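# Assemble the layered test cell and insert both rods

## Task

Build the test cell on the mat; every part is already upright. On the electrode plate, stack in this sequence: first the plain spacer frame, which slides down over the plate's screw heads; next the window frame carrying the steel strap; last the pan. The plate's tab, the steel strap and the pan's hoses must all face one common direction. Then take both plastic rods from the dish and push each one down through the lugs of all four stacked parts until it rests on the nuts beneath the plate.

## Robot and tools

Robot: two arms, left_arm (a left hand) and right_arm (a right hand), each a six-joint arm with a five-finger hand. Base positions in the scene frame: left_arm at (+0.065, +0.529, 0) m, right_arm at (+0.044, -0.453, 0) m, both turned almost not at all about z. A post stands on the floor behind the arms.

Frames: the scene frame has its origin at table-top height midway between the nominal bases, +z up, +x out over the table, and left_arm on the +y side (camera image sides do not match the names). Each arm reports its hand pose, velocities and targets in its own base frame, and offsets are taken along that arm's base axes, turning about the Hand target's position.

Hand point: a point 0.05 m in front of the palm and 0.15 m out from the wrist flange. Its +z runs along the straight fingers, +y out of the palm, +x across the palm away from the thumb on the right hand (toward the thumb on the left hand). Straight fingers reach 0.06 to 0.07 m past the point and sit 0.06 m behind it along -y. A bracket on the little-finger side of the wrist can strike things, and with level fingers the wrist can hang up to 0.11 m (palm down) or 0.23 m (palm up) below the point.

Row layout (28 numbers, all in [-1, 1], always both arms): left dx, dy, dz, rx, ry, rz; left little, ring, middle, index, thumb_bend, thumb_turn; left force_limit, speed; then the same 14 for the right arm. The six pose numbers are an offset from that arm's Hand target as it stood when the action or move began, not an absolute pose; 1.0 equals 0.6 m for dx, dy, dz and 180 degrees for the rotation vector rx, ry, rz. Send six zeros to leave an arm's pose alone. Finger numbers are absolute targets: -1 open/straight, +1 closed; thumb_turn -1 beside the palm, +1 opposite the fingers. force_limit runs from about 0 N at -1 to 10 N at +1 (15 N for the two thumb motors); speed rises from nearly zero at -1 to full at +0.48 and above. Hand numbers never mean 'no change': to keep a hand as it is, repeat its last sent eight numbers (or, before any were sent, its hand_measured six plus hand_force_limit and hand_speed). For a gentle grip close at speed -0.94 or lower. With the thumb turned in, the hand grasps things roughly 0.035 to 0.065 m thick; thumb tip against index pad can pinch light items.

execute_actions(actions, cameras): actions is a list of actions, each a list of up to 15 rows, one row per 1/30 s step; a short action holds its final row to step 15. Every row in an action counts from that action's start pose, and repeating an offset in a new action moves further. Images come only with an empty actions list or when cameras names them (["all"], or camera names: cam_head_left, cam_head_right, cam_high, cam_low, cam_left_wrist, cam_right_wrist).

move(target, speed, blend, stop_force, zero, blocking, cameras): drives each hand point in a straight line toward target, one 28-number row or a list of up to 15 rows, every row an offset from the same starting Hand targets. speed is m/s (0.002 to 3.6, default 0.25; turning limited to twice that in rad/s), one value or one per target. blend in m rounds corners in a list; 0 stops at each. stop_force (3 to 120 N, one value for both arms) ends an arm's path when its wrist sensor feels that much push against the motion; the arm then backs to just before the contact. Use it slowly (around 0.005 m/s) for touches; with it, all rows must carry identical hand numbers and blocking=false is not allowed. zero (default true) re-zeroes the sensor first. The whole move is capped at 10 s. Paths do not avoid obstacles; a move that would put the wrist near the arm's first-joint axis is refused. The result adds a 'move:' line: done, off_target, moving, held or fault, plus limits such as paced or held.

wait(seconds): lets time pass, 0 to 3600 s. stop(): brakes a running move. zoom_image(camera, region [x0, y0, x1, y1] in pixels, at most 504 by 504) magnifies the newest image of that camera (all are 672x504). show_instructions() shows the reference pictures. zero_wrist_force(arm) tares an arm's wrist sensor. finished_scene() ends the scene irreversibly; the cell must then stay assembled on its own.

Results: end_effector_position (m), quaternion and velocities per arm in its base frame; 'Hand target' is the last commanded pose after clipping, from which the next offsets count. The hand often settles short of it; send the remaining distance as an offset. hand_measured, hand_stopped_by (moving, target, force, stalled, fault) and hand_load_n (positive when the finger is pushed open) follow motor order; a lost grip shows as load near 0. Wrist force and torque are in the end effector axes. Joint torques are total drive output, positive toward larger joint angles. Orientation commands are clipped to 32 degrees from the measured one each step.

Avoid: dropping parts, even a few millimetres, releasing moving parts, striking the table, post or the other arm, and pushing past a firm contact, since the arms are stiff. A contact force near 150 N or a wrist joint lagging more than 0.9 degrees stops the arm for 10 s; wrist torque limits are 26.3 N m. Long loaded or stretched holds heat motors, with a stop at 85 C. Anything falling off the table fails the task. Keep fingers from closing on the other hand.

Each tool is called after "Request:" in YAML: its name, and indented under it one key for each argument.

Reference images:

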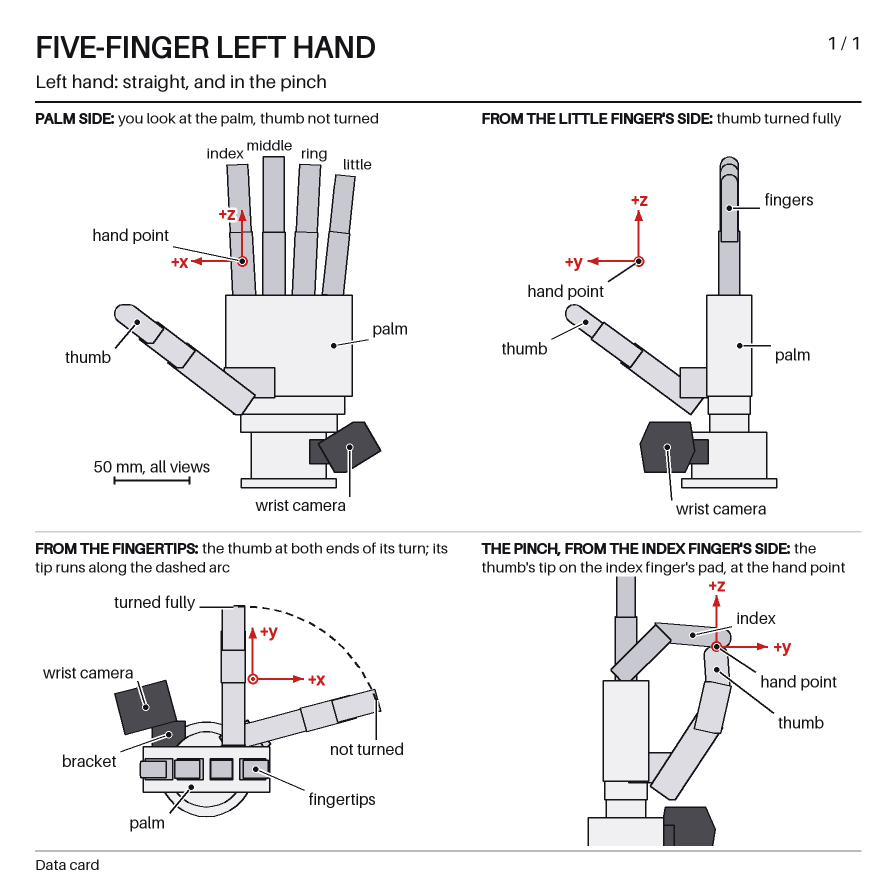

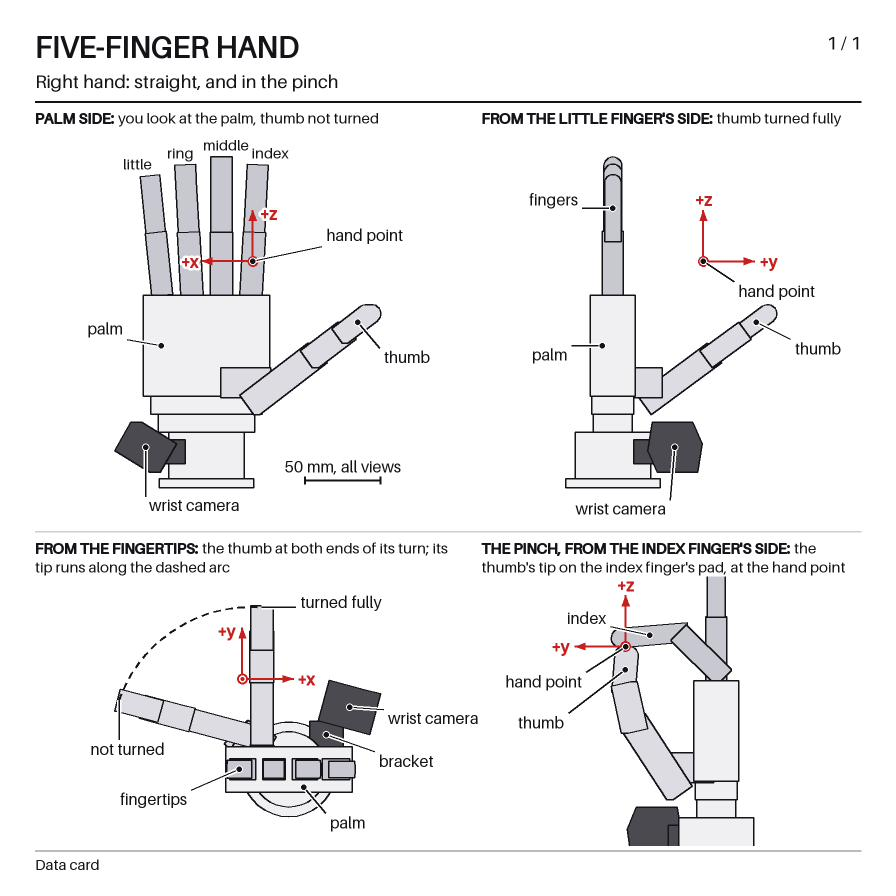

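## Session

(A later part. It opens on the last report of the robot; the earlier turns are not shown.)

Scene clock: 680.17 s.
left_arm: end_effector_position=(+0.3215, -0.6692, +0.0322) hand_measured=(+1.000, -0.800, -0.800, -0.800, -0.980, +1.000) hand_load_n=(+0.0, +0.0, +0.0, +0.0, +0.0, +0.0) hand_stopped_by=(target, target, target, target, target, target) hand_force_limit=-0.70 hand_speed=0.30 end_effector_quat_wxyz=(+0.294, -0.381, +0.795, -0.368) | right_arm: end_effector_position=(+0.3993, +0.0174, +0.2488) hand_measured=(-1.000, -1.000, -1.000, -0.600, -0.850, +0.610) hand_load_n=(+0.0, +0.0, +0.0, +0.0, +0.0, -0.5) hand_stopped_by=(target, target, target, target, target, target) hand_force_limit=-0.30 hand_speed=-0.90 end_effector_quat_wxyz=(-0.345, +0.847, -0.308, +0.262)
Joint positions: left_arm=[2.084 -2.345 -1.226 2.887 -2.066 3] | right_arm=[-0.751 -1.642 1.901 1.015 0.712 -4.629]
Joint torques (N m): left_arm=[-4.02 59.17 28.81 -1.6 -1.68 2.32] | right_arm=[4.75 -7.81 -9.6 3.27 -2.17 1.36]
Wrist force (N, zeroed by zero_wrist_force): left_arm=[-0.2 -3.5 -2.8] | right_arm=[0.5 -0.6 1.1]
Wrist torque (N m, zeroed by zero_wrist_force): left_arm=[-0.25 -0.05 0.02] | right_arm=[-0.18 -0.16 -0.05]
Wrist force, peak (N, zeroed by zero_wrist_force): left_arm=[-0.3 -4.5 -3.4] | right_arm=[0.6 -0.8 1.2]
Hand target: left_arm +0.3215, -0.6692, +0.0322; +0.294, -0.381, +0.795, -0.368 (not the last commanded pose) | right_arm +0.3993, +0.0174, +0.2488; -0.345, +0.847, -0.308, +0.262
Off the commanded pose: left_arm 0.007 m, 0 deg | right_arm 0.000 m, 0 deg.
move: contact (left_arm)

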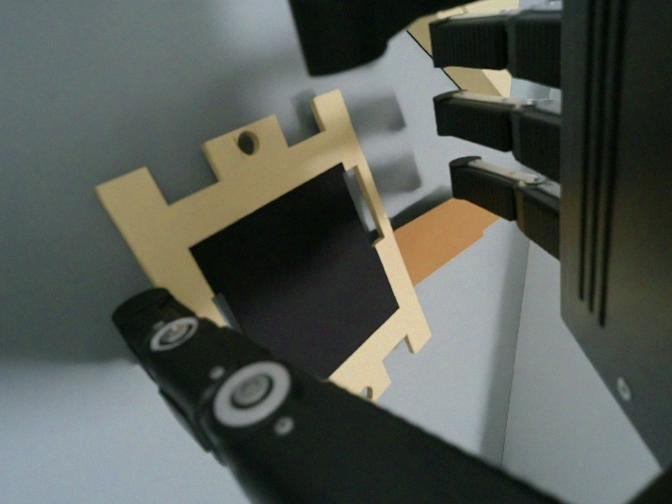

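Request:
move:
  target: [0,0,0.0003,0,0,0,1,-0.8,-0.5,-0.58,-0.98,1,-0.7,-0.3,0,0,0,0,0,0,-1,-1,-1,-0.6,-0.85,0.61,-0.3,-0.9]
  speed: 0.02
  cameras: ["cam_left_wrist"]

Request:
move:
  target: [0,0,0,0,0,0,1,-0.8,-0.3,-0.38,-0.98,1,-0.8,-0.95,0,0,0,0,0,0,-1,-1,-1,-0.6,-0.85,0.61,-0.3,-0.9]
  speed: 0.02
  cameras: ["cam_left_wrist"]

Scene clock: 682.27 s.
left_arm: end_effector_position=(+0.3215, -0.6692, +0.0324) hand_measured=(+1.000, -0.800, -0.500, -0.580, -0.980, +1.000) hand_load_n=(+0.0, +0.0, +0.0, +0.0, +0.0, +0.0) hand_stopped_by=(target, target, target, target, target, target) hand_force_limit=-0.70 hand_speed=-0.30 end_effector_quat_wxyz=(+0.294, -0.381, +0.795, -0.368) | right_arm: end_effector_position=(+0.3993, +0.0174, +0.2488) hand_measured=(-1.000, -1.000, -1.000, -0.600, -0.850, +0.610) hand_load_n=(+0.0, +0.0, +0.0, +0.0, +0.0, -0.5) hand_stopped_by=(target, target, target, target, target, target) hand_force_limit=-0.30 hand_speed=-0.90 end_effector_quat_wxyz=(-0.345, +0.847, -0.308, +0.262)
Joint positions: left_arm=[2.084 -2.345 -1.226 2.886 -2.066 3] | right_arm=[-0.751 -1.642 1.901 1.015 0.712 -4.629]
Joint torques (N m): left_arm=[-4.15 56.04 27.85 -0.6 -1.74 2.19] | right_arm=[5.37 -8.56 -9.42 3.41 -2.06 1.31]
Wrist force (N, zeroed by zero_wrist_force): left_arm=[-0.2 -2.2 -1.9] | right_arm=[0.4 -0.8 0.9]
Wrist torque (N m, zeroed by zero_wrist_force): left_arm=[-0.15 -0.03 0.00] | right_arm=[-0.20 -0.14 -0.06]
Wrist force, peak (N, zeroed by zero_wrist_force): left_arm=[-0.2 -3.5 -2.9] | right_arm=[0.5 -1.0 1.3]
Hand target: left_arm +0.3215, -0.6692, +0.0324; +0.294, -0.381, +0.795, -0.368 | right_arm +0.3993, +0.0174, +0.2488; -0.345, +0.847, -0.308, +0.262
Off the commanded pose: left_arm 0.000 m, 0 deg | right_arm 0.000 m, 0 deg.
move: done

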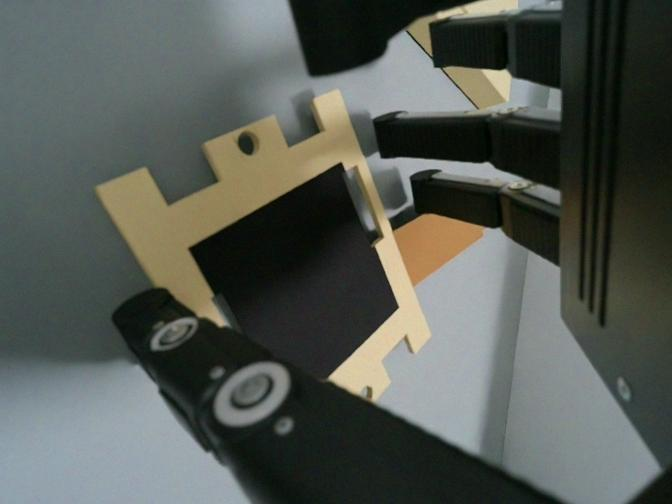

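Scene clock: 683.93 s.
left_arm: end_effector_position=(+0.3215, -0.6692, +0.0324) hand_measured=(+1.000, -0.800, -0.300, -0.380, -0.980, +1.000) hand_load_n=(+0.0, +0.0, +1.0, +0.0, +0.0, +0.0) hand_stopped_by=(target, target, force, target, target, target) hand_force_limit=-0.80 hand_speed=-0.95 end_effector_quat_wxyz=(+0.294, -0.381, +0.795, -0.368) | right_arm: end_effector_position=(+0.3993, +0.0174, +0.2488) hand_measured=(-1.000, -1.000, -1.000, -0.600, -0.850, +0.610) hand_load_n=(+0.0, +0.0, +0.0, +0.0, +0.0, +0.0) hand_stopped_by=(target, target, target, target, target, target) hand_force_limit=-0.30 hand_speed=-0.90 end_effector_quat_wxyz=(-0.345, +0.847, -0.308, +0.262)
Joint positions: left_arm=[2.084 -2.345 -1.226 2.886 -2.066 3] | right_arm=[-0.751 -1.642 1.901 1.015 0.712 -4.629]
Joint torques (N m): left_arm=[-5.05 47.8 21.85 0.18 -1.69 2.25] | right_arm=[4.64 -8.29 -9.56 3.34 -2.18 1.09]
Wrist force (N, zeroed by zero_wrist_force): left_arm=[-0.7 -3.7 -1.7] | right_arm=[0.5 -0.9 0.9]
Wrist torque (N m, zeroed by zero_wrist_force): left_arm=[-0.26 0.02 0.02] | right_arm=[-0.21 -0.16 -0.05]
Wrist force, peak (N, zeroed by zero_wrist_force): left_arm=[-0.7 -3.7 -1.7] | right_arm=[0.9 -0.7 1.0]
Hand target: left_arm +0.3215, -0.6692, +0.0324; +0.294, -0.381, +0.795, -0.368 | right_arm +0.3993, +0.0174, +0.2488; -0.345, +0.847, -0.308, +0.262
Off the commanded pose: left_arm 0.000 m, 0 deg | right_arm 0.000 m, 0 deg.
move: done

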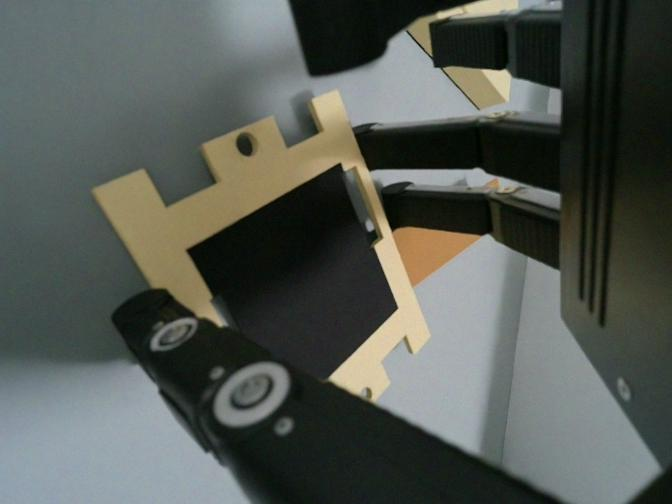

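Request:
zoom_image:
  camera: "cam_left_wrist"
  region: [290, 80, 500, 290]

Scaled by 2.400.

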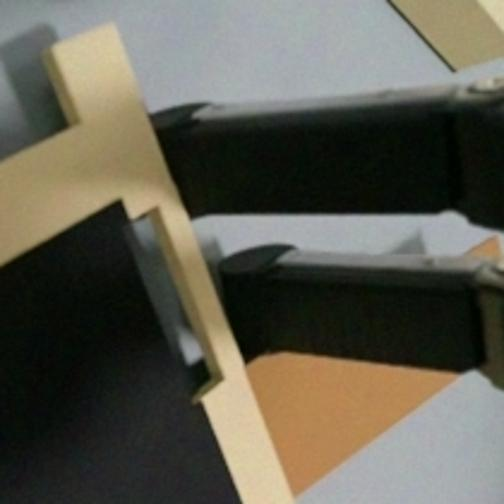

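Request:
move:
  target: [0,0,0,0,0,0,1,-0.8,-0.15,-0.23,-0.98,1,-0.72,-0.95,0,0,0,0,0,0,-1,-1,-1,-0.6,-0.85,0.61,-0.3,-0.9]
  speed: 0.02
  cameras: ["cam_left_wrist"]

Scene clock: 686.40 s.
left_arm: end_effector_position=(+0.3215, -0.6692, +0.0324) hand_measured=(+1.000, -0.800, -0.296, -0.290, -0.980, +1.000) hand_load_n=(+0.0, +0.0, +0.5, +2.0, +0.0, +0.0) hand_stopped_by=(target, target, force, force, target, target) hand_force_limit=-0.72 hand_speed=-0.95 end_effector_quat_wxyz=(+0.294, -0.381, +0.795, -0.368) | right_arm: end_effector_position=(+0.3993, +0.0174, +0.2488) hand_measured=(-1.000, -1.000, -1.000, -0.600, -0.850, +0.610) hand_load_n=(+0.0, +0.0, +0.0, +0.0, +0.0, +0.0) hand_stopped_by=(target, target, target, target, target, target) hand_force_limit=-0.30 hand_speed=-0.90 end_effector_quat_wxyz=(-0.345, +0.847, -0.308, +0.262)
Joint positions: left_arm=[2.084 -2.345 -1.226 2.886 -2.066 3] | right_arm=[-0.751 -1.642 1.901 1.015 0.712 -4.629]
Joint torques (N m): left_arm=[-3.75 42.63 11.32 0.19 -1.67 2.3] | right_arm=[5.14 -6.97 -10.03 3.42 -2.01 1.43]
Wrist force (N, zeroed by zero_wrist_force): left_arm=[0.3 -3.6 -0.1] | right_arm=[0.4 -0.4 0.9]
Wrist torque (N m, zeroed by zero_wrist_force): left_arm=[-0.29 0.00 0.02] | right_arm=[-0.15 -0.16 -0.05]
Wrist force, peak (N, zeroed by zero_wrist_force): left_arm=[-0.3 -4.7 -1.2] | right_arm=[0.6 -0.8 1.5]
Hand target: left_arm +0.3215, -0.6692, +0.0324; +0.294, -0.381, +0.795, -0.368 | right_arm +0.3993, +0.0174, +0.2488; -0.345, +0.847, -0.308, +0.262
Off the commanded pose: left_arm 0.000 m, 0 deg | right_arm 0.000 m, 0 deg.
move: done

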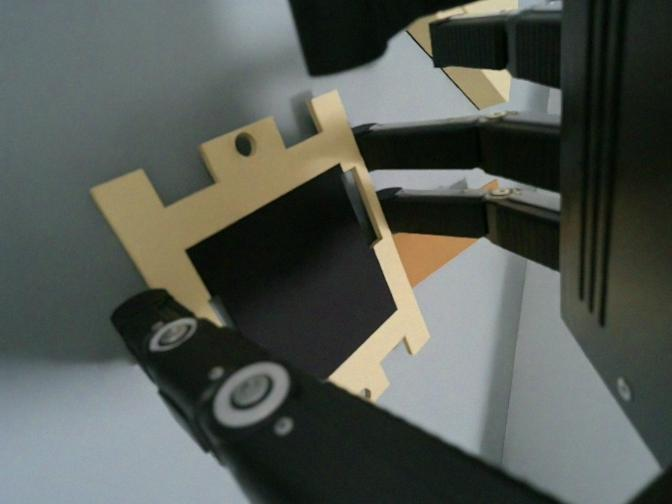

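Request:
zoom_image:
  camera: "cam_left_wrist"
  region: [90, 250, 300, 400]

Scaled by 2.400.

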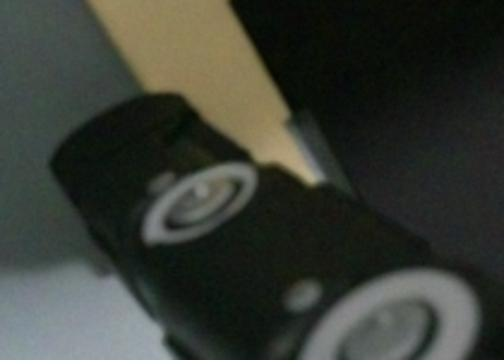

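Request:
move:
  target: [0,0,0,0,0,0,1,-0.8,-0.1,-0.18,-0.98,1,-0.58,-0.95,0,0,0,0,0,0,-1,-1,-1,-0.6,-0.85,0.61,-0.3,-0.9]
  speed: 0.02
  cameras: ["cam_left_wrist"]

Scene clock: 688.23 s.
left_arm: end_effector_position=(+0.3215, -0.6692, +0.0324) hand_measured=(+1.000, -0.800, -0.278, -0.268, -0.980, +1.000) hand_load_n=(+0.0, +0.0, +1.0, +2.5, +0.0, +0.5) hand_stopped_by=(target, target, force, force, target, target) hand_force_limit=-0.58 hand_speed=-0.95 end_effector_quat_wxyz=(+0.294, -0.381, +0.795, -0.368) | right_arm: end_effector_position=(+0.3993, +0.0174, +0.2488) hand_measured=(-1.000, -1.000, -1.000, -0.600, -0.850, +0.610) hand_load_n=(+0.0, +0.0, +0.0, +0.0, +0.0, +0.0) hand_stopped_by=(target, target, target, target, target, target) hand_force_limit=-0.30 hand_speed=-0.90 end_effector_quat_wxyz=(-0.345, +0.847, -0.308, +0.262)
Joint positions: left_arm=[2.084 -2.345 -1.226 2.886 -2.066 3] | right_arm=[-0.751 -1.642 1.901 1.015 0.712 -4.629]
Joint torques (N m): left_arm=[-4.51 42.71 10.64 0.04 -1.67 2.17] | right_arm=[5.68 -7.45 -9.53 3.38 -1.87 1.35]
Wrist force (N, zeroed by zero_wrist_force): left_arm=[0.1 -5.4 -0.1] | right_arm=[0.3 -0.6 1.1]
Wrist torque (N m, zeroed by zero_wrist_force): left_arm=[-0.34 0.02 0.03] | right_arm=[-0.18 -0.13 -0.07]
Wrist force, peak (N, zeroed by zero_wrist_force): left_arm=[-0.4 -6.6 -0.8] | right_arm=[0.7 -0.7 1.2]
Hand target: left_arm +0.3215, -0.6692, +0.0324; +0.294, -0.381, +0.795, -0.368 | right_arm +0.3993, +0.0174, +0.2488; -0.345, +0.847, -0.308, +0.262
Off the commanded pose: left_arm 0.000 m, 0 deg | right_arm 0.000 m, 0 deg.
move: done

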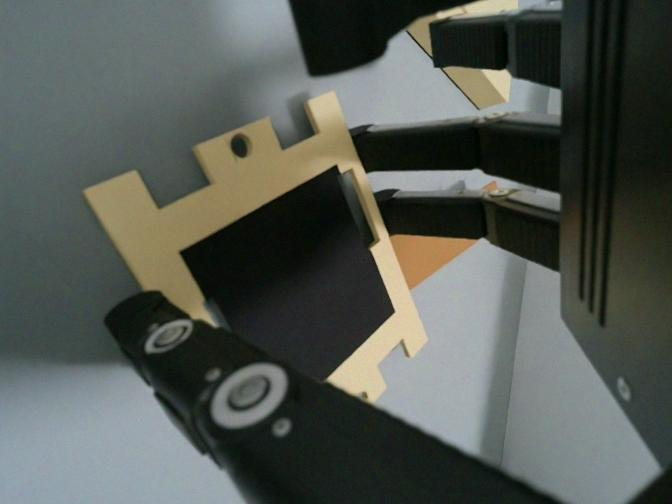

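Request:
move:
  target: [0,0,0.00417,0,0,0,1,-0.8,-0.1,-0.18,-0.98,1,-0.58,-0.95,0,0,0,0,0,0,-1,-1,-1,-0.6,-0.85,0.61,-0.3,-0.9]
  speed: 0.003
  cameras: ["cam_left_wrist"]

Scene clock: 690.23 s.
left_arm: end_effector_position=(+0.3215, -0.6692, +0.0349) hand_measured=(+1.000, -0.800, -0.278, -0.268, -0.980, +1.000) hand_load_n=(+0.0, +0.0, +0.0, +0.0, +0.0, +0.0) hand_stopped_by=(target, target, force, force, target, target) hand_force_limit=-0.58 hand_speed=-0.95 end_effector_quat_wxyz=(+0.294, -0.381, +0.795, -0.368) | right_arm: end_effector_position=(+0.3993, +0.0174, +0.2488) hand_measured=(-1.000, -1.000, -1.000, -0.600, -0.850, +0.610) hand_load_n=(+0.0, +0.0, +0.0, +0.0, +0.0, +0.0) hand_stopped_by=(target, target, target, target, target, target) hand_force_limit=-0.30 hand_speed=-0.90 end_effector_quat_wxyz=(-0.345, +0.847, -0.308, +0.262)
Joint positions: left_arm=[2.084 -2.342 -1.224 2.881 -2.066 3] | right_arm=[-0.751 -1.642 1.901 1.015 0.712 -4.629]
Joint torques (N m): left_arm=[-3.51 59.09 29.25 -1.07 -1.49 2.2] | right_arm=[5.24 -7.78 -9.11 3.42 -2.14 1.61]
Wrist force (N, zeroed by zero_wrist_force): left_arm=[0.0 0.4 -0.1] | right_arm=[0.5 -0.7 0.7]
Wrist torque (N m, zeroed by zero_wrist_force): left_arm=[0.08 0.01 -0.03] | right_arm=[-0.17 -0.15 -0.06]
Wrist force, peak (N, zeroed by zero_wrist_force): left_arm=[-0.6 -6.4 -0.9] | right_arm=[0.5 -0.7 1.2]
Hand target: left_arm +0.3215, -0.6692, +0.0349; +0.294, -0.381, +0.795, -0.368 | right_arm +0.3993, +0.0174, +0.2488; -0.345, +0.847, -0.308, +0.262
Off the commanded pose: left_arm 0.000 m, 0 deg | right_arm 0.000 m, 0 deg.
move: done

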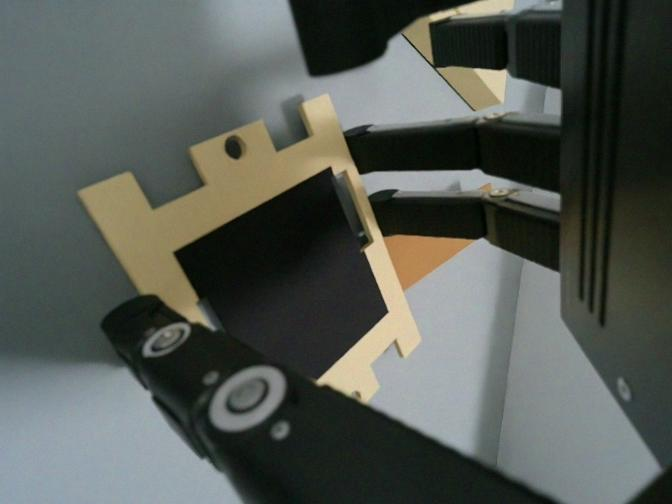

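Request:
zoom_image:
  camera: "cam_left_wrist"
  region: [300, 150, 520, 310]

Scaled by 2.291.

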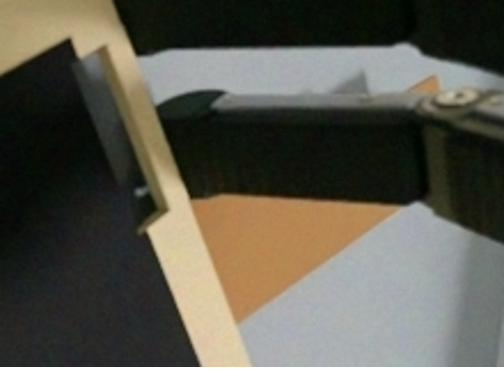

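Request:
move:
  target: [0,0,0.1,0,0,0,1,-0.8,-0.5,-0.5,-0.98,1,-0.58,-0.5,0,0,0,0,0,0,-1,-1,-1,-0.6,-0.85,0.61,-0.3,-0.9]
  speed: 0.08
  cameras: ["cam_left_wrist","cam_low","cam_head_right"]

Scene clock: 696.00 s.
left_arm: end_effector_position=(+0.3216, -0.6692, +0.0950) hand_measured=(+1.000, -0.800, -0.500, -0.500, -0.980, +1.000) hand_load_n=(+0.0, +0.0, +0.0, +0.0, +0.0, +0.0) hand_stopped_by=(target, target, target, target, target, target) hand_force_limit=-0.58 hand_speed=-0.50 end_effector_quat_wxyz=(+0.294, -0.381, +0.795, -0.368) | right_arm: end_effector_position=(+0.3993, +0.0174, +0.2488) hand_measured=(-1.000, -1.000, -1.000, -0.600, -0.850, +0.610) hand_load_n=(+0.0, +0.0, -0.5, +0.0, +0.0, +0.0) hand_stopped_by=(target, target, target, target, target, target) hand_force_limit=-0.30 hand_speed=-0.90 end_effector_quat_wxyz=(-0.345, +0.847, -0.308, +0.262)
Joint positions: left_arm=[2.084 -2.288 -1.156 2.76 -2.066 3] | right_arm=[-0.751 -1.642 1.901 1.015 0.712 -4.629]
Joint torques (N m): left_arm=[-1.72 40.66 8.78 1.22 0.28 -0.14] | right_arm=[4.98 -7.84 -9.05 3.13 -2.07 1.63]
Wrist force (N, zeroed by zero_wrist_force): left_arm=[-0.1 -0.1 -0.1] | right_arm=[0.5 -0.4 0.9]
Wrist torque (N m, zeroed by zero_wrist_force): left_arm=[-0.01 0.01 -0.06] | right_arm=[-0.13 -0.17 -0.03]
Wrist force, peak (N, zeroed by zero_wrist_force): left_arm=[0.1 1.3 0.6] | right_arm=[0.4 -0.4 1.5]
Hand target: left_arm +0.3215, -0.6692, +0.0949; +0.294, -0.381, +0.795, -0.368 | right_arm +0.3993, +0.0174, +0.2488; -0.345, +0.847, -0.308, +0.262
Off the commanded pose: left_arm 0.000 m, 0 deg | right_arm 0.000 m, 0 deg.
move: done
Images, in order (width x height): cam_head_right 672x504, cam_low 672x504, cam_left_wrist 672x504.

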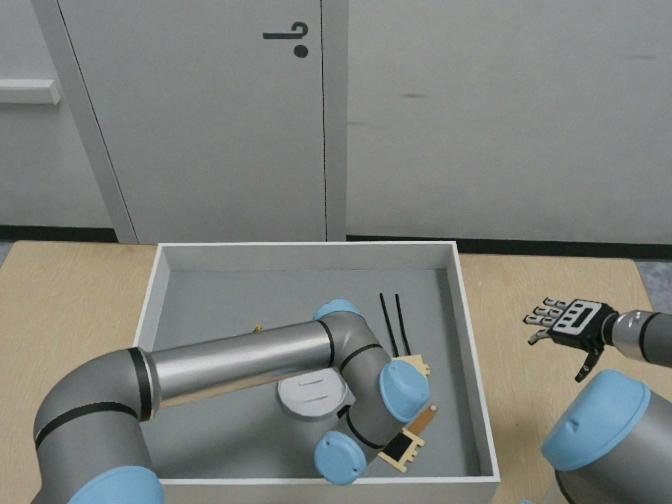

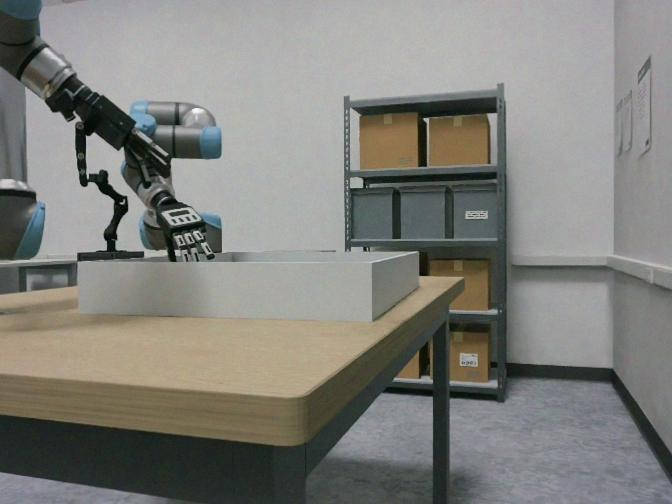

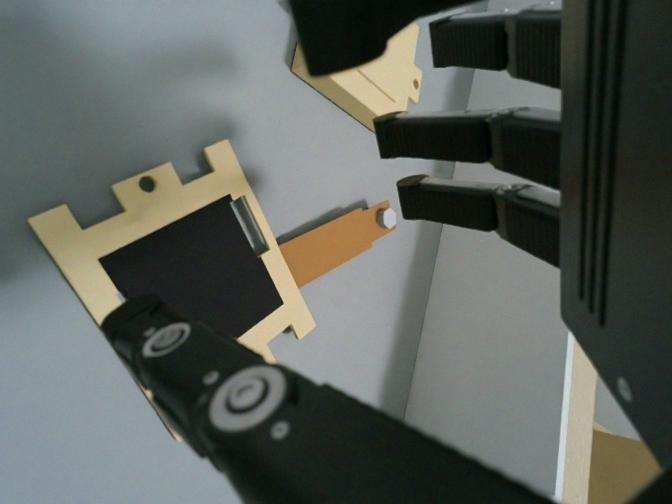

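Request:
zoom_image:
  camera: "cam_left_wrist"
  region: [180, 130, 420, 370]

Scaled by 2.100.

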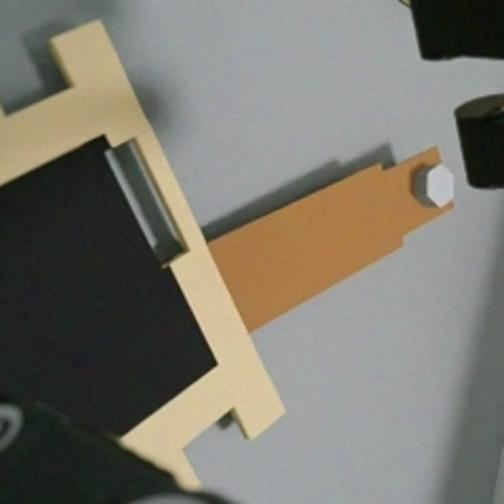

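Request:
move:
  target: [0,0,-0.03,0,0,0,1,-0.8,-0.8,-0.8,-0.98,-1,-0.58,0.3,0,0,0,0,0,0,-1,-1,-1,-0.6,-0.85,0.61,-0.3,-0.9]
  speed: 0.08
  cameras: ["cam_left_wrist"]

Request:
zoom_image:
  camera: "cam_left_wrist"
  region: [160, 90, 460, 390]

Scene clock: 698.20 s.
left_arm: end_effector_position=(+0.3215, -0.6692, +0.0769) hand_measured=(+1.000, -0.800, -0.800, -0.800, -0.980, -1.000) hand_load_n=(+0.0, +0.0, +0.0, -0.5, +0.0, +0.0) hand_stopped_by=(target, target, target, target, target, target) hand_force_limit=-0.58 hand_speed=0.30 end_effector_quat_wxyz=(+0.294, -0.381, +0.795, -0.368) | right_arm: end_effector_position=(+0.3993, +0.0174, +0.2488) hand_measured=(-1.000, -1.000, -1.000, -0.600, -0.850, +0.610) hand_load_n=(+0.0, +0.0, +0.0, +0.0, +0.0, +0.0) hand_stopped_by=(target, target, target, target, target, target) hand_force_limit=-0.30 hand_speed=-0.90 end_effector_quat_wxyz=(-0.345, +0.847, -0.308, +0.262)
Joint positions: left_arm=[2.084 -2.303 -1.179 2.798 -2.066 3] | right_arm=[-0.751 -1.642 1.901 1.015 0.712 -4.629]
Joint torques (N m): left_arm=[-3.44 60.91 30.91 0.67 -1.77 1.97] | right_arm=[4.84 -8.19 -9.79 3.41 -2.15 1.59]
Wrist force (N, zeroed by zero_wrist_force): left_arm=[0.0 0.3 0.0] | right_arm=[0.7 -0.9 1.0]
Wrist torque (N m, zeroed by zero_wrist_force): left_arm=[0.03 0.01 -0.04] | right_arm=[-0.23 -0.19 -0.05]
Wrist force, peak (N, zeroed by zero_wrist_force): left_arm=[0.2 1.1 0.5] | right_arm=[0.7 -0.5 1.2]
Hand target: left_arm +0.3215, -0.6692, +0.0769; +0.294, -0.381, +0.795, -0.368 | right_arm +0.3993, +0.0174, +0.2488; -0.345, +0.847, -0.308, +0.262
Off the commanded pose: left_arm 0.000 m, 0 deg | right_arm 0.000 m, 0 deg.
move: done

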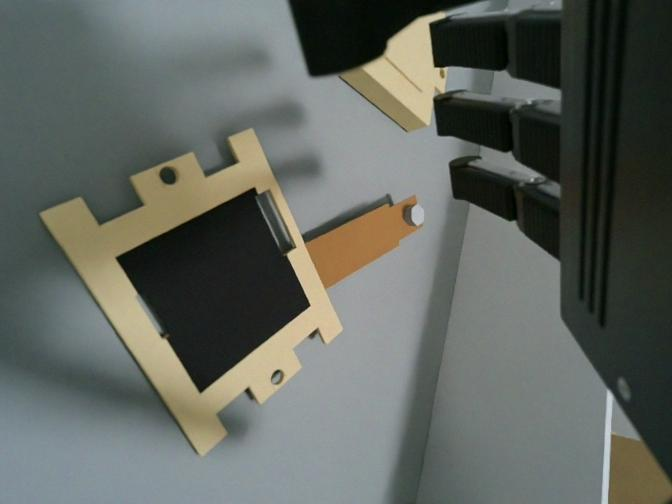

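Scaled by 1.680.

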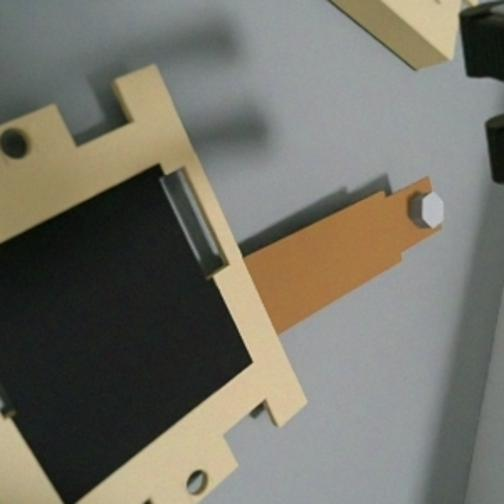

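Request:
move:
  target: [-0.0392,0.0255,-0.045,0,0,0,1,-0.8,-0.8,-0.45,-0.98,-1,-0.58,0.3,0,0,0,0,0,0,-1,-1,-1,-0.6,-0.85,0.61,-0.3,-0.9]
  speed: 0.06
  cameras: []

Request:
move:
  target: [0,0,-0.04,0,0,0,1,-0.8,-0.8,-0.45,-0.98,-1,-0.58,0.3,0,0,0,0,0,0,-1,-1,-1,-0.6,-0.85,0.61,-0.3,-0.9]
  speed: 0.006
  stop_force: 3
  cameras: ["cam_left_wrist"]

Scene clock: 702.20 s.
left_arm: end_effector_position=(+0.2979, -0.6539, +0.0500) hand_measured=(+1.000, -0.800, -0.800, -0.450, -0.980, -1.000) hand_load_n=(+0.0, +0.0, +0.0, +0.0, +0.0, +0.0) hand_stopped_by=(target, target, target, target, target, target) hand_force_limit=-0.58 hand_speed=0.30 end_effector_quat_wxyz=(+0.294, -0.381, +0.795, -0.368) | right_arm: end_effector_position=(+0.3993, +0.0174, +0.2488) hand_measured=(-1.000, -1.000, -1.000, -0.600, -0.850, +0.610) hand_load_n=(+0.0, +0.0, +0.0, -0.5, +0.0, +0.0) hand_stopped_by=(target, target, target, target, target, target) hand_force_limit=-0.30 hand_speed=-0.90 end_effector_quat_wxyz=(-0.345, +0.847, -0.308, +0.262)
Joint positions: left_arm=[2.061 -2.28 -1.295 2.883 -2.083 2.983] | right_arm=[-0.751 -1.642 1.901 1.015 0.712 -4.629]
Joint torques (N m): left_arm=[7.94 39.98 31.16 -1.71 1.18 2.35] | right_arm=[5.13 -7.23 -10.83 3.29 -2.1 1.6]
Wrist force (N, zeroed by zero_wrist_force): left_arm=[-0.4 -0.1 0.0] | right_arm=[0.3 -0.8 0.7]
Wrist torque (N m, zeroed by zero_wrist_force): left_arm=[-0.02 0.05 -0.03] | right_arm=[-0.18 -0.13 -0.07]
Wrist force, peak (N, zeroed by zero_wrist_force): left_arm=[-0.1 0.8 -0.2] | right_arm=[0.6 -0.9 1.1]
Hand target: left_arm +0.2980, -0.6539, +0.0499; +0.294, -0.381, +0.795, -0.368 | right_arm +0.3993, +0.0174, +0.2488; -0.345, +0.847, -0.308, +0.262
Off the commanded pose: left_arm 0.000 m, 0 deg | right_arm 0.000 m, 0 deg.
move: done

Scene clock: 705.40 s.
left_arm: end_effector_position=(+0.2980, -0.6539, +0.0380) hand_measured=(+1.000, -0.800, -0.800, -0.450, -0.980, -1.000) hand_load_n=(+0.5, +0.0, +0.0, +0.0, +0.0, +0.0) hand_stopped_by=(target, target, target, target, target, target) hand_force_limit=-0.58 hand_speed=0.30 end_effector_quat_wxyz=(+0.294, -0.381, +0.795, -0.368) | right_arm: end_effector_position=(+0.3993, +0.0174, +0.2488) hand_measured=(-1.000, -1.000, -1.000, -0.600, -0.850, +0.610) hand_load_n=(+0.0, +0.0, +0.0, +0.0, +0.0, +0.0) hand_stopped_by=(target, target, target, target, target, target) hand_force_limit=-0.30 hand_speed=-0.90 end_effector_quat_wxyz=(-0.345, +0.847, -0.308, +0.262)
Joint positions: left_arm=[2.062 -2.292 -1.306 2.907 -2.083 2.983] | right_arm=[-0.751 -1.642 1.901 1.015 0.712 -4.629]
Joint torques (N m): left_arm=[8.07 56.56 29.39 -1.64 1.22 2.24] | right_arm=[5.16 -7.83 -9.98 3.49 -2.03 1.64]
Wrist force (N, zeroed by zero_wrist_force): left_arm=[-0.7 -2.3 -1.8] | right_arm=[0.2 -0.1 1.0]
Wrist torque (N m, zeroed by zero_wrist_force): left_arm=[-0.04 0.05 -0.06] | right_arm=[-0.11 -0.12 -0.06]
Wrist force, peak (N, zeroed by zero_wrist_force): left_arm=[-1.3 -4.0 -3.3] | right_arm=[0.3 -1.1 1.1]
Hand target: left_arm +0.2980, -0.6539, +0.0380; +0.294, -0.381, +0.795, -0.368 (not the last commanded pose) | right_arm +0.3993, +0.0174, +0.2488; -0.345, +0.847, -0.308, +0.262
Off the commanded pose: left_arm 0.012 m, 0 deg | right_arm 0.000 m, 0 deg.
move: contact (left_arm)

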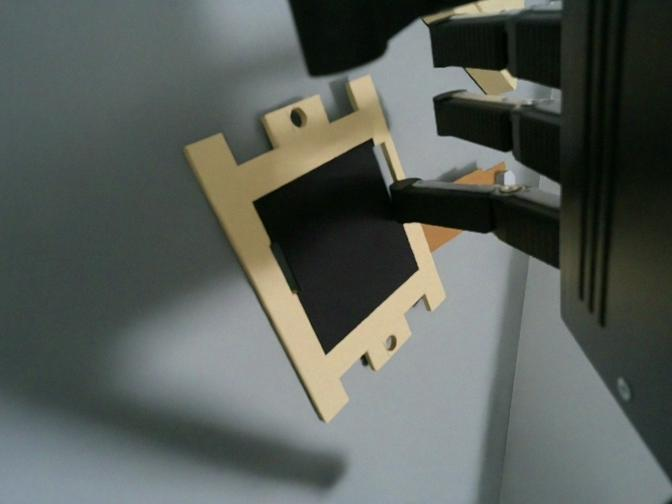

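Request:
move:
  target:
    - [0,0,0.015,0,0,0,1,-0.8,-0.8,-0.45,-0.98,-1,-0.58,0.3,0,0,0,0,0,0,-1,-1,-1,-0.6,-0.85,0.61,-0.3,-0.9]
    - [-0.0163,-0.0252,0.015,0,0,0,1,-0.8,-0.8,-0.45,-0.98,-1,-0.58,0.3,0,0,0,0,0,0,-1,-1,-1,-0.6,-0.85,0.61,-0.3,-0.9]
  speed: 0.06
  cameras: []

Request:
move:
  target: [0,0,-0.04,0,0,0,1,-0.8,-0.8,-0.45,-0.98,-1,-0.58,0.3,0,0,0,0,0,0,-1,-1,-1,-0.6,-0.85,0.61,-0.3,-0.9]
  speed: 0.006
  stop_force: 3
  cameras: ["cam_left_wrist"]

Request:
zoom_image:
  camera: "cam_left_wrist"
  region: [150, 60, 550, 440]

Scene clock: 708.20 s.
left_arm: end_effector_position=(+0.2882, -0.6690, +0.0470) hand_measured=(+1.000, -0.800, -0.800, -0.450, -0.980, -1.000) hand_load_n=(+0.0, +0.0, +0.0, +0.0, +0.0, +0.0) hand_stopped_by=(target, target, target, target, target, target) hand_force_limit=-0.58 hand_speed=0.30 end_effector_quat_wxyz=(+0.294, -0.381, +0.795, -0.368) | right_arm: end_effector_position=(+0.3993, +0.0174, +0.2488) hand_measured=(-1.000, -1.000, -1.000, -0.600, -0.850, +0.610) hand_load_n=(+0.0, +0.0, -0.5, +0.0, +0.0, +0.0) hand_stopped_by=(target, target, target, target, target, target) hand_force_limit=-0.30 hand_speed=-0.90 end_effector_quat_wxyz=(-0.345, +0.847, -0.308, +0.262)
Joint positions: left_arm=[2.034 -2.313 -1.245 2.856 -2.104 2.963] | right_arm=[-0.751 -1.642 1.901 1.015 0.712 -4.629]
Joint torques (N m): left_arm=[6.91 60.08 7.6 1.35 1.13 2.21] | right_arm=[5.02 -6.75 -9.7 3.32 -2.11 1.65]
Wrist force (N, zeroed by zero_wrist_force): left_arm=[0.0 0.2 0.1] | right_arm=[0.5 -0.6 1.1]
Wrist torque (N m, zeroed by zero_wrist_force): left_arm=[0.02 0.02 -0.08] | right_arm=[-0.20 -0.18 -0.05]
Wrist force, peak (N, zeroed by zero_wrist_force): left_arm=[-1.1 -3.1 -2.8] | right_arm=[0.5 -0.8 1.3]
Hand target: left_arm +0.2882, -0.6690, +0.0470; +0.294, -0.381, +0.795, -0.368 | right_arm +0.3993, +0.0174, +0.2488; -0.345, +0.847, -0.308, +0.262
Off the commanded pose: left_arm 0.000 m, 0 deg | right_arm 0.000 m, 0 deg.
move: done

Scene clock: 710.93 s.
left_arm: end_effector_position=(+0.2882, -0.6690, +0.0381) hand_measured=(+1.000, -0.800, -0.800, -0.450, -0.980, -1.000) hand_load_n=(+0.0, +0.0, +0.0, +0.0, +0.0, +0.0) hand_stopped_by=(target, target, target, target, target, target) hand_force_limit=-0.58 hand_speed=0.30 end_effector_quat_wxyz=(+0.294, -0.381, +0.795, -0.368) | right_arm: end_effector_position=(+0.3993, +0.0174, +0.2488) hand_measured=(-1.000, -1.000, -1.000, -0.600, -0.850, +0.610) hand_load_n=(+0.0, +0.0, +0.0, -0.5, +0.0, +0.0) hand_stopped_by=(target, target, target, target, target, target) hand_force_limit=-0.30 hand_speed=-0.90 end_effector_quat_wxyz=(-0.345, +0.847, -0.308, +0.262)
Joint positions: left_arm=[2.034 -2.323 -1.254 2.874 -2.104 2.963] | right_arm=[-0.751 -1.642 1.901 1.015 0.712 -4.629]
Joint torques (N m): left_arm=[7.85 57.46 28.78 -1.8 1.19 2.18] | right_arm=[4.59 -8.07 -9.81 3.38 -2.18 1.66]
Wrist force (N, zeroed by zero_wrist_force): left_arm=[-0.6 -2.6 -2.5] | right_arm=[0.4 -0.7 1.0]
Wrist torque (N m, zeroed by zero_wrist_force): left_arm=[0.02 0.03 -0.10] | right_arm=[-0.20 -0.14 -0.07]
Wrist force, peak (N, zeroed by zero_wrist_force): left_arm=[-1.4 -4.9 -4.0] | right_arm=[0.8 -0.8 1.2]
Hand target: left_arm +0.2882, -0.6690, +0.0381; +0.294, -0.381, +0.795, -0.368 (not the last commanded pose) | right_arm +0.3993, +0.0174, +0.2488; -0.345, +0.847, -0.308, +0.262
Off the commanded pose: left_arm 0.015 m, 0 deg | right_arm 0.000 m, 0 deg.
move: contact (left_arm)

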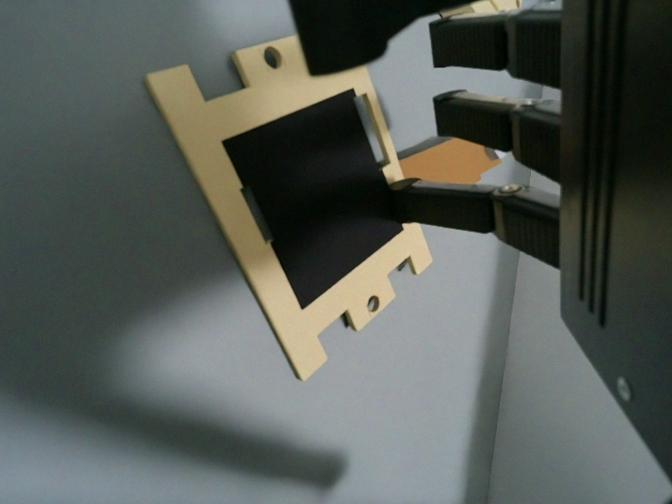

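Scaled by 1.260.

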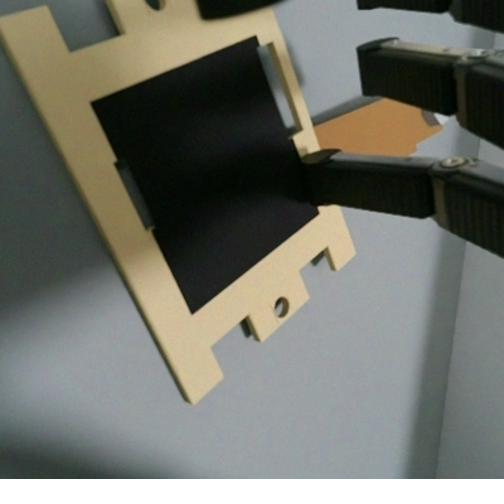

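Request:
move:
  target:
    - [0,0,0.03,0,0,0,1,-0.8,-0.8,-0.8,-0.98,-1,-0.58,0.3,0,0,0,0,0,0,-1,-1,-1,-0.6,-0.85,0.61,-0.3,-0.9]
    - [0.0515,0.0025,0.03,0,0,0,1,-0.8,-0.8,-0.8,-0.98,1,-0.58,0.3,0,0,0,0,0,0,-1,-1,-1,-0.6,-0.85,0.61,-0.3,-0.9]
    - [0.0515,0.0025,-0.005,0,0,0,1,-0.8,-0.5,-0.5,-0.98,1,-0.58,0.3,0,0,0,0,0,0,-1,-1,-1,-0.6,-0.85,0.61,-0.3,-0.9]
  speed: 0.05
  cameras: ["cam_left_wrist"]

Scene clock: 718.80 s.
left_arm: end_effector_position=(+0.3191, -0.6675, +0.0350) hand_measured=(+1.000, -0.800, -0.500, -0.500, -0.980, +1.000) hand_load_n=(+0.0, +0.0, +0.0, +0.0, +0.0, +0.0) hand_stopped_by=(target, target, target, target, target, target) hand_force_limit=-0.58 hand_speed=0.30 end_effector_quat_wxyz=(+0.294, -0.381, +0.795, -0.368) | right_arm: end_effector_position=(+0.3993, +0.0174, +0.2488) hand_measured=(-1.000, -1.000, -1.000, -0.600, -0.850, +0.610) hand_load_n=(+0.0, +0.0, +0.0, +0.0, +0.0, +0.0) hand_stopped_by=(target, target, target, target, target, target) hand_force_limit=-0.30 hand_speed=-0.90 end_effector_quat_wxyz=(-0.345, +0.847, -0.308, +0.262)
Joint positions: left_arm=[2.082 -2.337 -1.233 2.885 -2.067 2.998] | right_arm=[-0.751 -1.642 1.901 1.015 0.712 -4.629]
Joint torques (N m): left_arm=[-6.52 60.88 31.54 -0.45 -1.07 0.6] | right_arm=[4.36 -8.33 -9.64 3.28 -2 1.75]
Wrist force (N, zeroed by zero_wrist_force): left_arm=[-0.1 0.1 0.2] | right_arm=[0.5 -0.4 1.2]
Wrist torque (N m, zeroed by zero_wrist_force): left_arm=[0.00 0.02 -0.06] | right_arm=[-0.17 -0.17 -0.05]
Wrist force, peak (N, zeroed by zero_wrist_force): left_arm=[-1.4 -3.8 -3.4] | right_arm=[0.8 -1.0 1.0]
Hand target: left_arm +0.3191, -0.6675, +0.0351; +0.294, -0.381, +0.795, -0.368 | right_arm +0.3993, +0.0174, +0.2488; -0.345, +0.847, -0.308, +0.262
Off the commanded pose: left_arm 0.000 m, 0 deg | right_arm 0.000 m, 0 deg.
move: done

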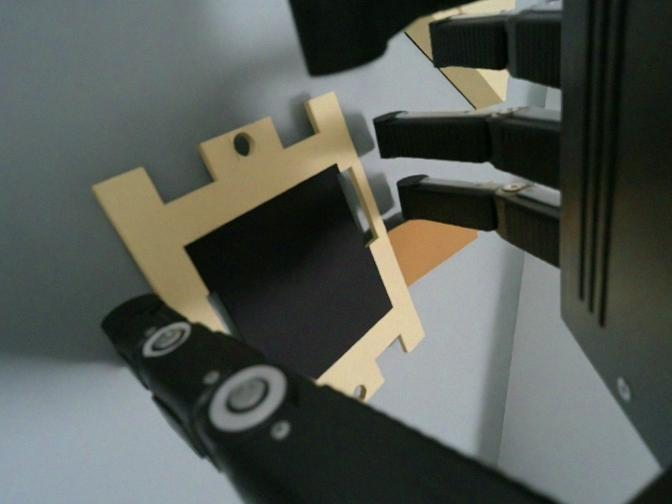

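Request:
move:
  target: [0,0,-0.003,0,0,0,1,-0.8,-0.5,-0.5,-0.98,1,-0.58,0.3,0,0,0,0,0,0,-1,-1,-1,-0.6,-0.85,0.61,-0.3,-0.9]
  speed: 0.006
  stop_force: 3
  cameras: []

Request:
move:
  target: [0.0098,-0.0064,0,0,0,0,1,-0.8,-0.5,-0.5,-0.98,1,-0.58,0.3,0,0,0,0,0,0,-1,-1,-1,-0.6,-0.85,0.61,-0.3,-0.9]
  speed: 0.01
  cameras: ["cam_left_wrist"]

Scene clock: 720.93 s.
left_arm: end_effector_position=(+0.3191, -0.6675, +0.0332) hand_measured=(+1.000, -0.800, -0.500, -0.500, -0.980, +1.000) hand_load_n=(+0.0, +0.0, +0.0, +0.0, +0.0, +0.0) hand_stopped_by=(target, target, target, target, target, target) hand_force_limit=-0.58 hand_speed=0.30 end_effector_quat_wxyz=(+0.294, -0.381, +0.795, -0.368) | right_arm: end_effector_position=(+0.3993, +0.0174, +0.2488) hand_measured=(-1.000, -1.000, -1.000, -0.600, -0.850, +0.610) hand_load_n=(+0.0, +0.0, +0.0, +0.0, +0.0, +0.0) hand_stopped_by=(target, target, target, target, target, target) hand_force_limit=-0.30 hand_speed=-0.90 end_effector_quat_wxyz=(-0.345, +0.847, -0.308, +0.262)
Joint positions: left_arm=[2.082 -2.339 -1.235 2.888 -2.067 2.998] | right_arm=[-0.751 -1.642 1.901 1.015 0.712 -4.629]
Joint torques (N m): left_arm=[-3.49 46.85 12.2 -0.31 0.45 1.84] | right_arm=[4.82 -8.56 -8.83 3.31 -2.18 1.77]
Wrist force (N, zeroed by zero_wrist_force): left_arm=[-0.3 0.0 -0.2] | right_arm=[0.5 -0.8 0.9]
Wrist torque (N m, zeroed by zero_wrist_force): left_arm=[0.01 0.04 -0.07] | right_arm=[-0.20 -0.16 -0.06]
Wrist force, peak (N, zeroed by zero_wrist_force): left_arm=[-0.2 -0.3 -0.3] | right_arm=[0.4 -1.0 0.9]
Hand target: left_arm +0.3191, -0.6675, +0.0333; +0.294, -0.381, +0.795, -0.368 | right_arm +0.3993, +0.0174, +0.2488; -0.345, +0.847, -0.308, +0.262
Off the commanded pose: left_arm 0.000 m, 0 deg | right_arm 0.000 m, 0 deg.
move: done

Scene clock: 721.90 s.
left_arm: end_effector_position=(+0.3251, -0.6714, +0.0332) hand_measured=(+1.000, -0.800, -0.500, -0.500, -0.980, +1.000) hand_load_n=(+0.5, +0.0, +0.0, +0.0, +0.5, +0.0) hand_stopped_by=(target, target, target, target, target, target) hand_force_limit=-0.58 hand_speed=0.30 end_effector_quat_wxyz=(+0.294, -0.381, +0.795, -0.368) | right_arm: end_effector_position=(+0.3993, +0.0174, +0.2488) hand_measured=(-1.000, -1.000, -1.000, -0.600, -0.850, +0.610) hand_load_n=(+0.0, +0.0, +0.0, +0.0, +0.0, +0.0) hand_stopped_by=(target, target, target, target, target, target) hand_force_limit=-0.30 hand_speed=-0.90 end_effector_quat_wxyz=(-0.345, +0.847, -0.308, +0.262)
Joint positions: left_arm=[2.088 -2.351 -1.212 2.88 -2.063 3.002] | right_arm=[-0.751 -1.642 1.901 1.015 0.712 -4.629]
Joint torques (N m): left_arm=[0.64 54.95 11.48 -0.09 0.33 1.39] | right_arm=[5.21 -7.79 -10.26 3.23 -2.43 1.71]
Wrist force (N, zeroed by zero_wrist_force): left_arm=[-0.2 0.3 -0.4] | right_arm=[0.3 -0.5 0.8]
Wrist torque (N m, zeroed by zero_wrist_force): left_arm=[0.04 0.03 -0.15] | right_arm=[-0.16 -0.12 -0.05]
Wrist force, peak (N, zeroed by zero_wrist_force): left_arm=[-0.2 -0.1 -0.9] | right_arm=[0.7 -0.6 1.3]
Hand target: left_arm +0.3250, -0.6713, +0.0333; +0.294, -0.381, +0.795, -0.368 | right_arm +0.3993, +0.0174, +0.2488; -0.345, +0.847, -0.308, +0.262
Off the commanded pose: left_arm 0.000 m, 0 deg | right_arm 0.000 m, 0 deg.
move: done

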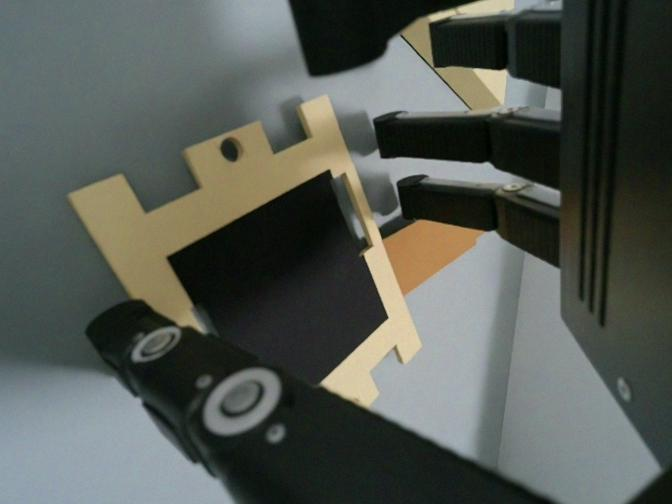

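Request:
zoom_image:
  camera: "cam_left_wrist"
  region: [50, 180, 300, 430]

Scaled by 2.016.

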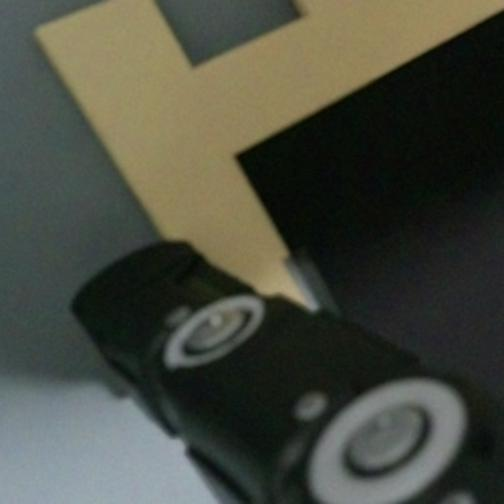

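Request:
move:
  target: [0,0,0,0,0,0,1,-0.8,-0.1,-0.15,-0.98,1,-0.7,-0.95,0,0,0,0,0,0,-1,-1,-1,-0.6,-0.85,0.61,-0.3,-0.9]
  speed: 0.02
  cameras: ["cam_left_wrist"]

Scene clock: 726.03 s.
left_arm: end_effector_position=(+0.3250, -0.6713, +0.0333) hand_measured=(+1.000, -0.800, -0.226, -0.208, -0.980, +1.000) hand_load_n=(+0.0, +0.0, +0.5, +2.5, +2.5, +0.0) hand_stopped_by=(target, target, force, force, target, target) hand_force_limit=-0.70 hand_speed=-0.95 end_effector_quat_wxyz=(+0.294, -0.381, +0.795, -0.368) | right_arm: end_effector_position=(+0.3993, +0.0174, +0.2488) hand_measured=(-1.000, -1.000, -1.000, -0.600, -0.850, +0.610) hand_load_n=(+0.0, +0.0, +0.0, +0.0, +0.5, +0.0) hand_stopped_by=(target, target, target, target, target, target) hand_force_limit=-0.30 hand_speed=-0.90 end_effector_quat_wxyz=(-0.345, +0.847, -0.308, +0.262)
Joint positions: left_arm=[2.088 -2.351 -1.212 2.88 -2.063 3.002] | right_arm=[-0.751 -1.642 1.901 1.015 0.712 -4.629]
Joint torques (N m): left_arm=[-4.7 60.75 7.9 0.85 -1.38 -1.63] | right_arm=[5.45 -8.14 -9.37 3.3 -2.16 1.86]
Wrist force (N, zeroed by zero_wrist_force): left_arm=[0.2 -0.6 -0.2] | right_arm=[0.5 -0.4 1.0]
Wrist torque (N m, zeroed by zero_wrist_force): left_arm=[-0.05 -0.02 -0.12] | right_arm=[-0.15 -0.16 -0.04]
Wrist force, peak (N, zeroed by zero_wrist_force): left_arm=[-0.7 -1.2 -0.5] | right_arm=[0.3 -1.0 1.1]
Hand target: left_arm +0.3250, -0.6713, +0.0333; +0.294, -0.381, +0.795, -0.368 | right_arm +0.3993, +0.0174, +0.2488; -0.345, +0.847, -0.308, +0.262
Off the commanded pose: left_arm 0.000 m, 0 deg | right_arm 0.000 m, 0 deg.
move: done

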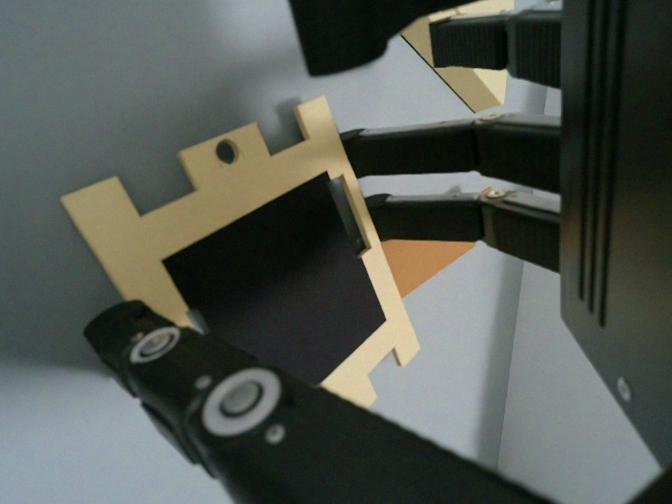

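Request:
move:
  target: [0,0,0,0,0,0,1,-0.8,0.0,-0.15,-0.98,1,-0.7,-0.96,0,0,0,0,0,0,-1,-1,-1,-0.6,-0.85,0.61,-0.3,-0.9]
  speed: 0.02
  cameras: ["cam_left_wrist"]

Scene clock: 727.03 s.
left_arm: end_effector_position=(+0.3250, -0.6713, +0.0333) hand_measured=(+1.000, -0.800, -0.224, -0.208, -0.980, +1.000) hand_load_n=(+0.0, -0.5, +1.5, +2.0, +3.0, +0.0) hand_stopped_by=(target, target, force, force, target, target) hand_force_limit=-0.70 hand_speed=-0.96 end_effector_quat_wxyz=(+0.294, -0.381, +0.795, -0.368) | right_arm: end_effector_position=(+0.3993, +0.0174, +0.2488) hand_measured=(-1.000, -1.000, -1.000, -0.600, -0.850, +0.610) hand_load_n=(+0.0, +0.0, +0.0, +0.0, +0.0, +0.0) hand_stopped_by=(target, target, target, target, target, target) hand_force_limit=-0.30 hand_speed=-0.90 end_effector_quat_wxyz=(-0.345, +0.847, -0.308, +0.262)
Joint positions: left_arm=[2.088 -2.351 -1.212 2.88 -2.063 3.002] | right_arm=[-0.751 -1.642 1.901 1.015 0.712 -4.629]
Joint torques (N m): left_arm=[-4.54 60.09 7.41 0.77 -1.27 -1.51] | right_arm=[5.53 -7.5 -9.26 3.41 -2.09 1.69]
Wrist force (N, zeroed by zero_wrist_force): left_arm=[0.0 -0.9 0.2] | right_arm=[0.2 -0.4 0.8]
Wrist torque (N m, zeroed by zero_wrist_force): left_arm=[-0.11 0.02 -0.11] | right_arm=[-0.16 -0.12 -0.06]
Wrist force, peak (N, zeroed by zero_wrist_force): left_arm=[-0.2 -1.2 -0.2] | right_arm=[0.5 -0.6 1.2]
Hand target: left_arm +0.3250, -0.6713, +0.0333; +0.294, -0.381, +0.795, -0.368 | right_arm +0.3993, +0.0174, +0.2488; -0.345, +0.847, -0.308, +0.262
Off the commanded pose: left_arm 0.000 m, 0 deg | right_arm 0.000 m, 0 deg.
move: done

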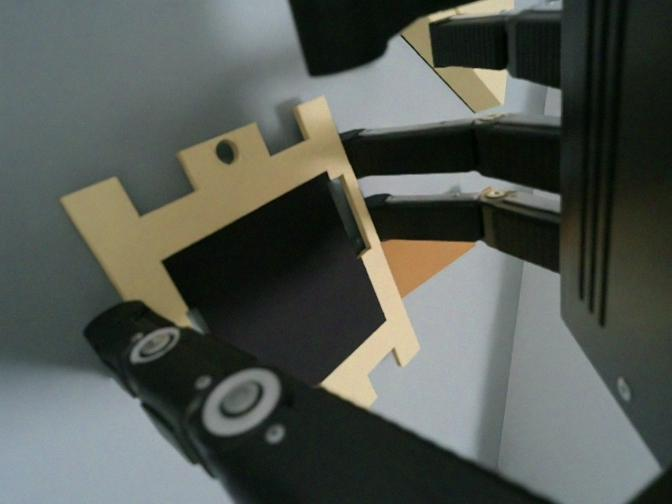

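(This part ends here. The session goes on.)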